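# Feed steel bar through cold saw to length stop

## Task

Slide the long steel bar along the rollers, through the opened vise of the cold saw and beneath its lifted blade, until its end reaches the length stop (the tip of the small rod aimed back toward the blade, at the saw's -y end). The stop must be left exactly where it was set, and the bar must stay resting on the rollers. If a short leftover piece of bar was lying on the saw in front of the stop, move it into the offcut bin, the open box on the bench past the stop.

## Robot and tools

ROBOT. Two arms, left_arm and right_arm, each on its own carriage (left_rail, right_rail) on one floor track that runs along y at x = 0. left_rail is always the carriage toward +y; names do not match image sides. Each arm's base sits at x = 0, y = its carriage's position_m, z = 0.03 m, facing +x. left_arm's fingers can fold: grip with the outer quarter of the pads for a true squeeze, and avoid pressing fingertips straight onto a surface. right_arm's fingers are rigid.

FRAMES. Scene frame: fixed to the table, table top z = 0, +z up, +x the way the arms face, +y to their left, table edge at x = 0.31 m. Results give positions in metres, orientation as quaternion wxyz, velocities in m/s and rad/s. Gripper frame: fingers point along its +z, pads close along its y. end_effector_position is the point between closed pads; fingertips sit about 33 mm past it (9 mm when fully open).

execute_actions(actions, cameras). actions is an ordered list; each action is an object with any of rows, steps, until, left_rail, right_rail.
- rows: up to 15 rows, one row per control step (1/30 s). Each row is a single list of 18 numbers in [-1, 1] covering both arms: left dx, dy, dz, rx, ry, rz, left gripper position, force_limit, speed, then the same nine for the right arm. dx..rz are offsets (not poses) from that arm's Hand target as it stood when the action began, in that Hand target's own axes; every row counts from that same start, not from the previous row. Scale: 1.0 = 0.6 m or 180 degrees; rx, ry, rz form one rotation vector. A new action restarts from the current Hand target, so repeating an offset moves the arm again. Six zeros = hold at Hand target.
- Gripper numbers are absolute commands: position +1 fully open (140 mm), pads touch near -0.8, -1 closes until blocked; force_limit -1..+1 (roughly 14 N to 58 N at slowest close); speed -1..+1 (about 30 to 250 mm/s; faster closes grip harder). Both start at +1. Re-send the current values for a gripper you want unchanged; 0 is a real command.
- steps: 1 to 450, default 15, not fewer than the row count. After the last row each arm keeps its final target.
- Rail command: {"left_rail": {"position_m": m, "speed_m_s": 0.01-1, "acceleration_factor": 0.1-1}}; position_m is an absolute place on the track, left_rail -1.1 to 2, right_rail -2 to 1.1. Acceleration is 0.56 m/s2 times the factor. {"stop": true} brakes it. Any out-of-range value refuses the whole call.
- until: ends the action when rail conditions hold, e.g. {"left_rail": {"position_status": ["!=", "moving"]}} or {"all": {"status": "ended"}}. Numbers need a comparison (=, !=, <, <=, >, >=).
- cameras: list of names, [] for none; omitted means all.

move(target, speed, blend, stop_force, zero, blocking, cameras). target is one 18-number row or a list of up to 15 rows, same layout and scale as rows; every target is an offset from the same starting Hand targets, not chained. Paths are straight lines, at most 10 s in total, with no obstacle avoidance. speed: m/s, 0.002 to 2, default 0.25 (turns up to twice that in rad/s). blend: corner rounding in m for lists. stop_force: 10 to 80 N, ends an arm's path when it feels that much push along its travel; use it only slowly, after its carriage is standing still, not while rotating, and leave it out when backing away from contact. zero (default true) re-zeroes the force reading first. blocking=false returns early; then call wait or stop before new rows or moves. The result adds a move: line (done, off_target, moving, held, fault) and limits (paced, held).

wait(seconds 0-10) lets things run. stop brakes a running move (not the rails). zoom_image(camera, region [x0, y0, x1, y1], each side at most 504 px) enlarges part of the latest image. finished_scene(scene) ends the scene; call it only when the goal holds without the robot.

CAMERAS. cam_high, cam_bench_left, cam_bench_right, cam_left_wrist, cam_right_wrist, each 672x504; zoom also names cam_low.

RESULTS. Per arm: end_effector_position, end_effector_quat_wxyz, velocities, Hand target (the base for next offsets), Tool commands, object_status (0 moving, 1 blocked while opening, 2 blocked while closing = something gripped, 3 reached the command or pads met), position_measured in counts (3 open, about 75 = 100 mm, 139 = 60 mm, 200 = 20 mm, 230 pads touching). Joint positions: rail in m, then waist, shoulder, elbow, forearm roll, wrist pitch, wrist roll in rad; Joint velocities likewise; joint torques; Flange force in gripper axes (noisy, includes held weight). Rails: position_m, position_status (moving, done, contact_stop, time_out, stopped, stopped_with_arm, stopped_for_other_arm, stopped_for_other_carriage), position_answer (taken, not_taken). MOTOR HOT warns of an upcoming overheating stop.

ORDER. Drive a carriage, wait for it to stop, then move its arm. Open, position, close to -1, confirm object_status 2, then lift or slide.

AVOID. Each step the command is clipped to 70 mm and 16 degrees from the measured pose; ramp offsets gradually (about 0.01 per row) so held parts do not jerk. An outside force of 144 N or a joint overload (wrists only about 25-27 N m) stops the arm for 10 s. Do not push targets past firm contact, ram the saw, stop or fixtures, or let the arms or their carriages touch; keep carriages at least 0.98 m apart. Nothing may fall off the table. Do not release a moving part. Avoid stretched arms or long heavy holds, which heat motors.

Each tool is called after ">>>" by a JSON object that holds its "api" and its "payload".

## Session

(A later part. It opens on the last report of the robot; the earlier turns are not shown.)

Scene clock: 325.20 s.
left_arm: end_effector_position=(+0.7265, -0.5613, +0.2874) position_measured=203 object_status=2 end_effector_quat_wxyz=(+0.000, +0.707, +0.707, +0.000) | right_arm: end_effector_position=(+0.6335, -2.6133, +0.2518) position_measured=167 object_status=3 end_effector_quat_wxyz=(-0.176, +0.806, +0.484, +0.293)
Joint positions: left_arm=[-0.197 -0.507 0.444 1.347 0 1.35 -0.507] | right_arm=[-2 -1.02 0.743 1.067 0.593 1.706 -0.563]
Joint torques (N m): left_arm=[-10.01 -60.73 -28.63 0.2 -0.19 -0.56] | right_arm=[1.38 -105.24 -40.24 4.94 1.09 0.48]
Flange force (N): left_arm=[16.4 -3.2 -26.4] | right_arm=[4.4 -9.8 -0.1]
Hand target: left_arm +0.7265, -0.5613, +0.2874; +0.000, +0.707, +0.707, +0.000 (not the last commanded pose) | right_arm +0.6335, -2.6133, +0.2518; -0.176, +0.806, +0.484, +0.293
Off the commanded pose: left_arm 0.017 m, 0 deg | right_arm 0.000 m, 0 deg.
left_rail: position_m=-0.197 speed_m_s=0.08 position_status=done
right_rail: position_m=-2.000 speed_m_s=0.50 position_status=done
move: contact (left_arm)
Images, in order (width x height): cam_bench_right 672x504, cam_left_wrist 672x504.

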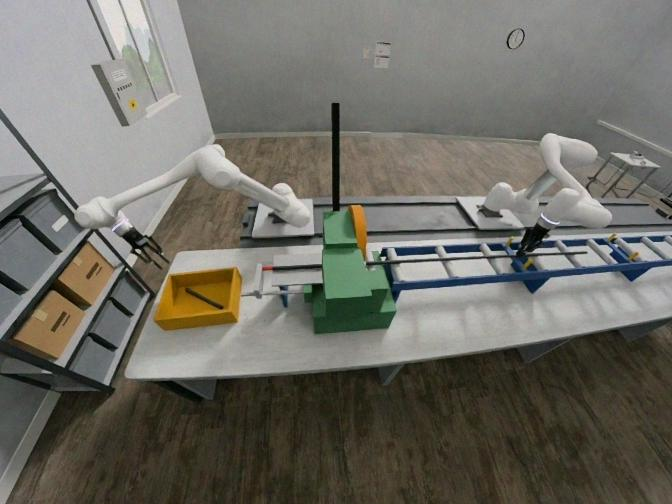

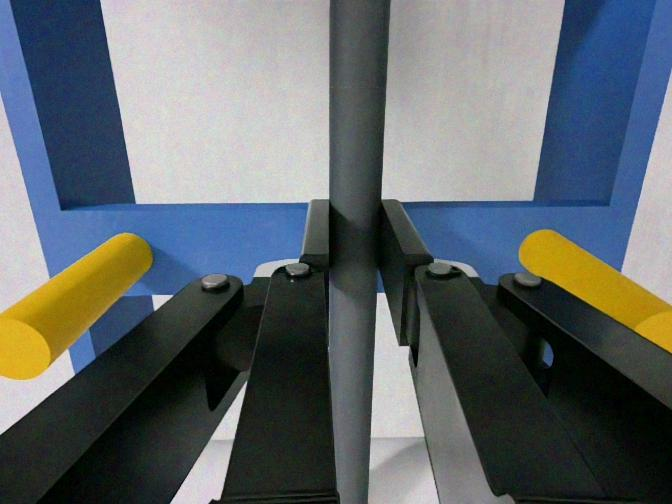

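>>> {"api": "execute_actions", "payload": {"actions": [{"rows":[[0,0,0,0,0,0,-0.33,0.5,-1,0,0,0,0,0,0,-0.3,1,-0.9]],"steps":40}], "cameras": []}}

>>> {"api": "move", "payload": {"target": [0,0,-0.25,0,0,0,-0.33,0.5,-1,0,0,0,0,0,0,-0.3,1,-0.9], "speed": 0.12, "cameras": ["cam_bench_right","cam_left_wrist"]}}

>>> {"api": "zoom_image", "payload": {"camera": "cam_bench_right", "region": [240, 240, 340, 315]}}

Scene clock: 333.70 s.
left_arm: end_effector_position=(+0.7264, -0.5613, +0.2874) position_measured=171 object_status=3 end_effector_quat_wxyz=(+0.000, +0.707, +0.707, +0.000) | right_arm: end_effector_position=(+0.6335, -2.6133, +0.2518) position_measured=167 object_status=3 end_effector_quat_wxyz=(-0.176, +0.806, +0.484, +0.293)
Joint positions: left_arm=[-0.197 -0.507 0.444 1.347 0 1.35 -0.507] | right_arm=[-2 -1.02 0.743 1.067 0.593 1.706 -0.563]
Joint torques (N m): left_arm=[-0.2 -79.22 -40.97 4.09 0.03 -0.39] | right_arm=[1.2 -104.95 -40.24 4.93 1.14 0.52]
Flange force (N): left_arm=[5.3 -9.2 -3.3] | right_arm=[4.9 -10.2 0.0]
Hand target: left_arm +0.7265, -0.5613, +0.2874; +0.000, +0.707, +0.707, +0.000 | right_arm +0.6335, -2.6133, +0.2518; -0.176, +0.806, +0.484, +0.293
Off the commanded pose: left_arm 0.000 m, 0 deg | right_arm 0.000 m, 0 deg.
left_rail: position_m=-0.197 speed_m_s=0.08 position_status=done
right_rail: position_m=-2.000 speed_m_s=0.50 position_status=done
No camera images: "cameras" was empty.

Scene clock: 335.27 s.
left_arm: end_effector_position=(+0.7264, -0.5613, +0.4374) position_measured=171 object_status=3 end_effector_quat_wxyz=(+0.000, +0.707, +0.707, +0.000) | right_arm: end_effector_position=(+0.6335, -2.6133, +0.2518) position_measured=167 object_status=3 end_effector_quat_wxyz=(-0.176, +0.806, +0.484, +0.293)
Joint positions: left_arm=[-0.197 -0.507 0.421 1.111 0 1.609 -0.507] | right_arm=[-2 -1.02 0.743 1.067 0.593 1.706 -0.563]
Joint torques (N m): left_arm=[-0.55 -77.99 -42.99 4.17 0 -0.36] | right_arm=[1.16 -104.93 -40.24 4.94 1.14 0.48]
Flange force (N): left_arm=[7.7 -12.6 1.3] | right_arm=[4.8 -10.2 0.0]
Hand target: left_arm +0.7265, -0.5613, +0.4374; +0.000, +0.707, +0.707, +0.000 | right_arm +0.6335, -2.6133, +0.2518; -0.176, +0.806, +0.484, +0.293
Off the commanded pose: left_arm 0.000 m, 0 deg | right_arm 0.000 m, 0 deg.
left_rail: position_m=-0.197 speed_m_s=0.08 position_status=done
right_rail: position_m=-2.000 speed_m_s=0.50 position_status=done
move: done
Images, in order (width x height): cam_bench_right 672x504, cam_left_wrist 672x504.

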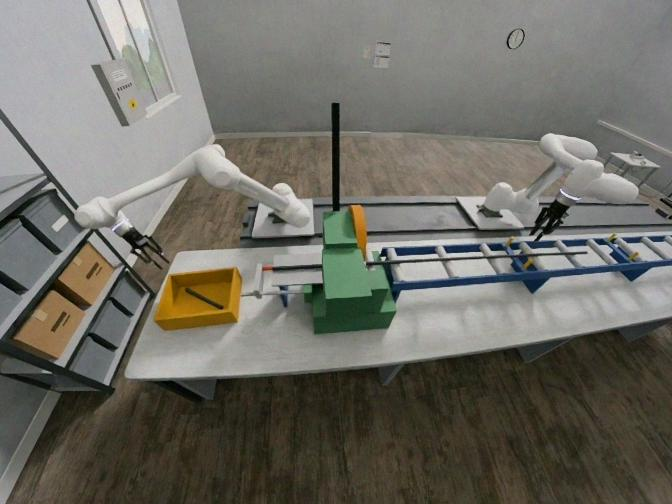

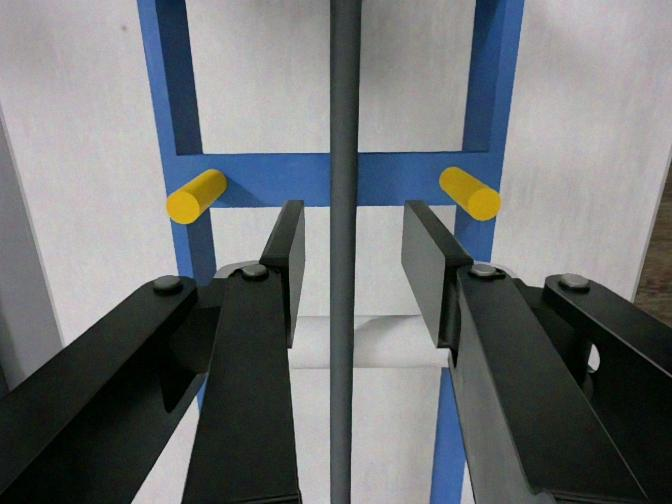

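Scaled by 5.040 from the camera's 672x504 image, which has a finer 960x720 frame.

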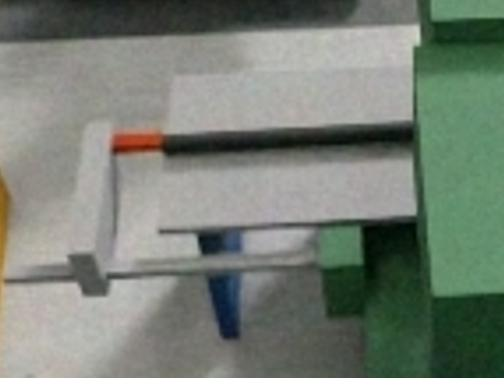

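>>> {"api": "finished_scene", "payload": {"scene": 3}}

The scene is finished: the task was done.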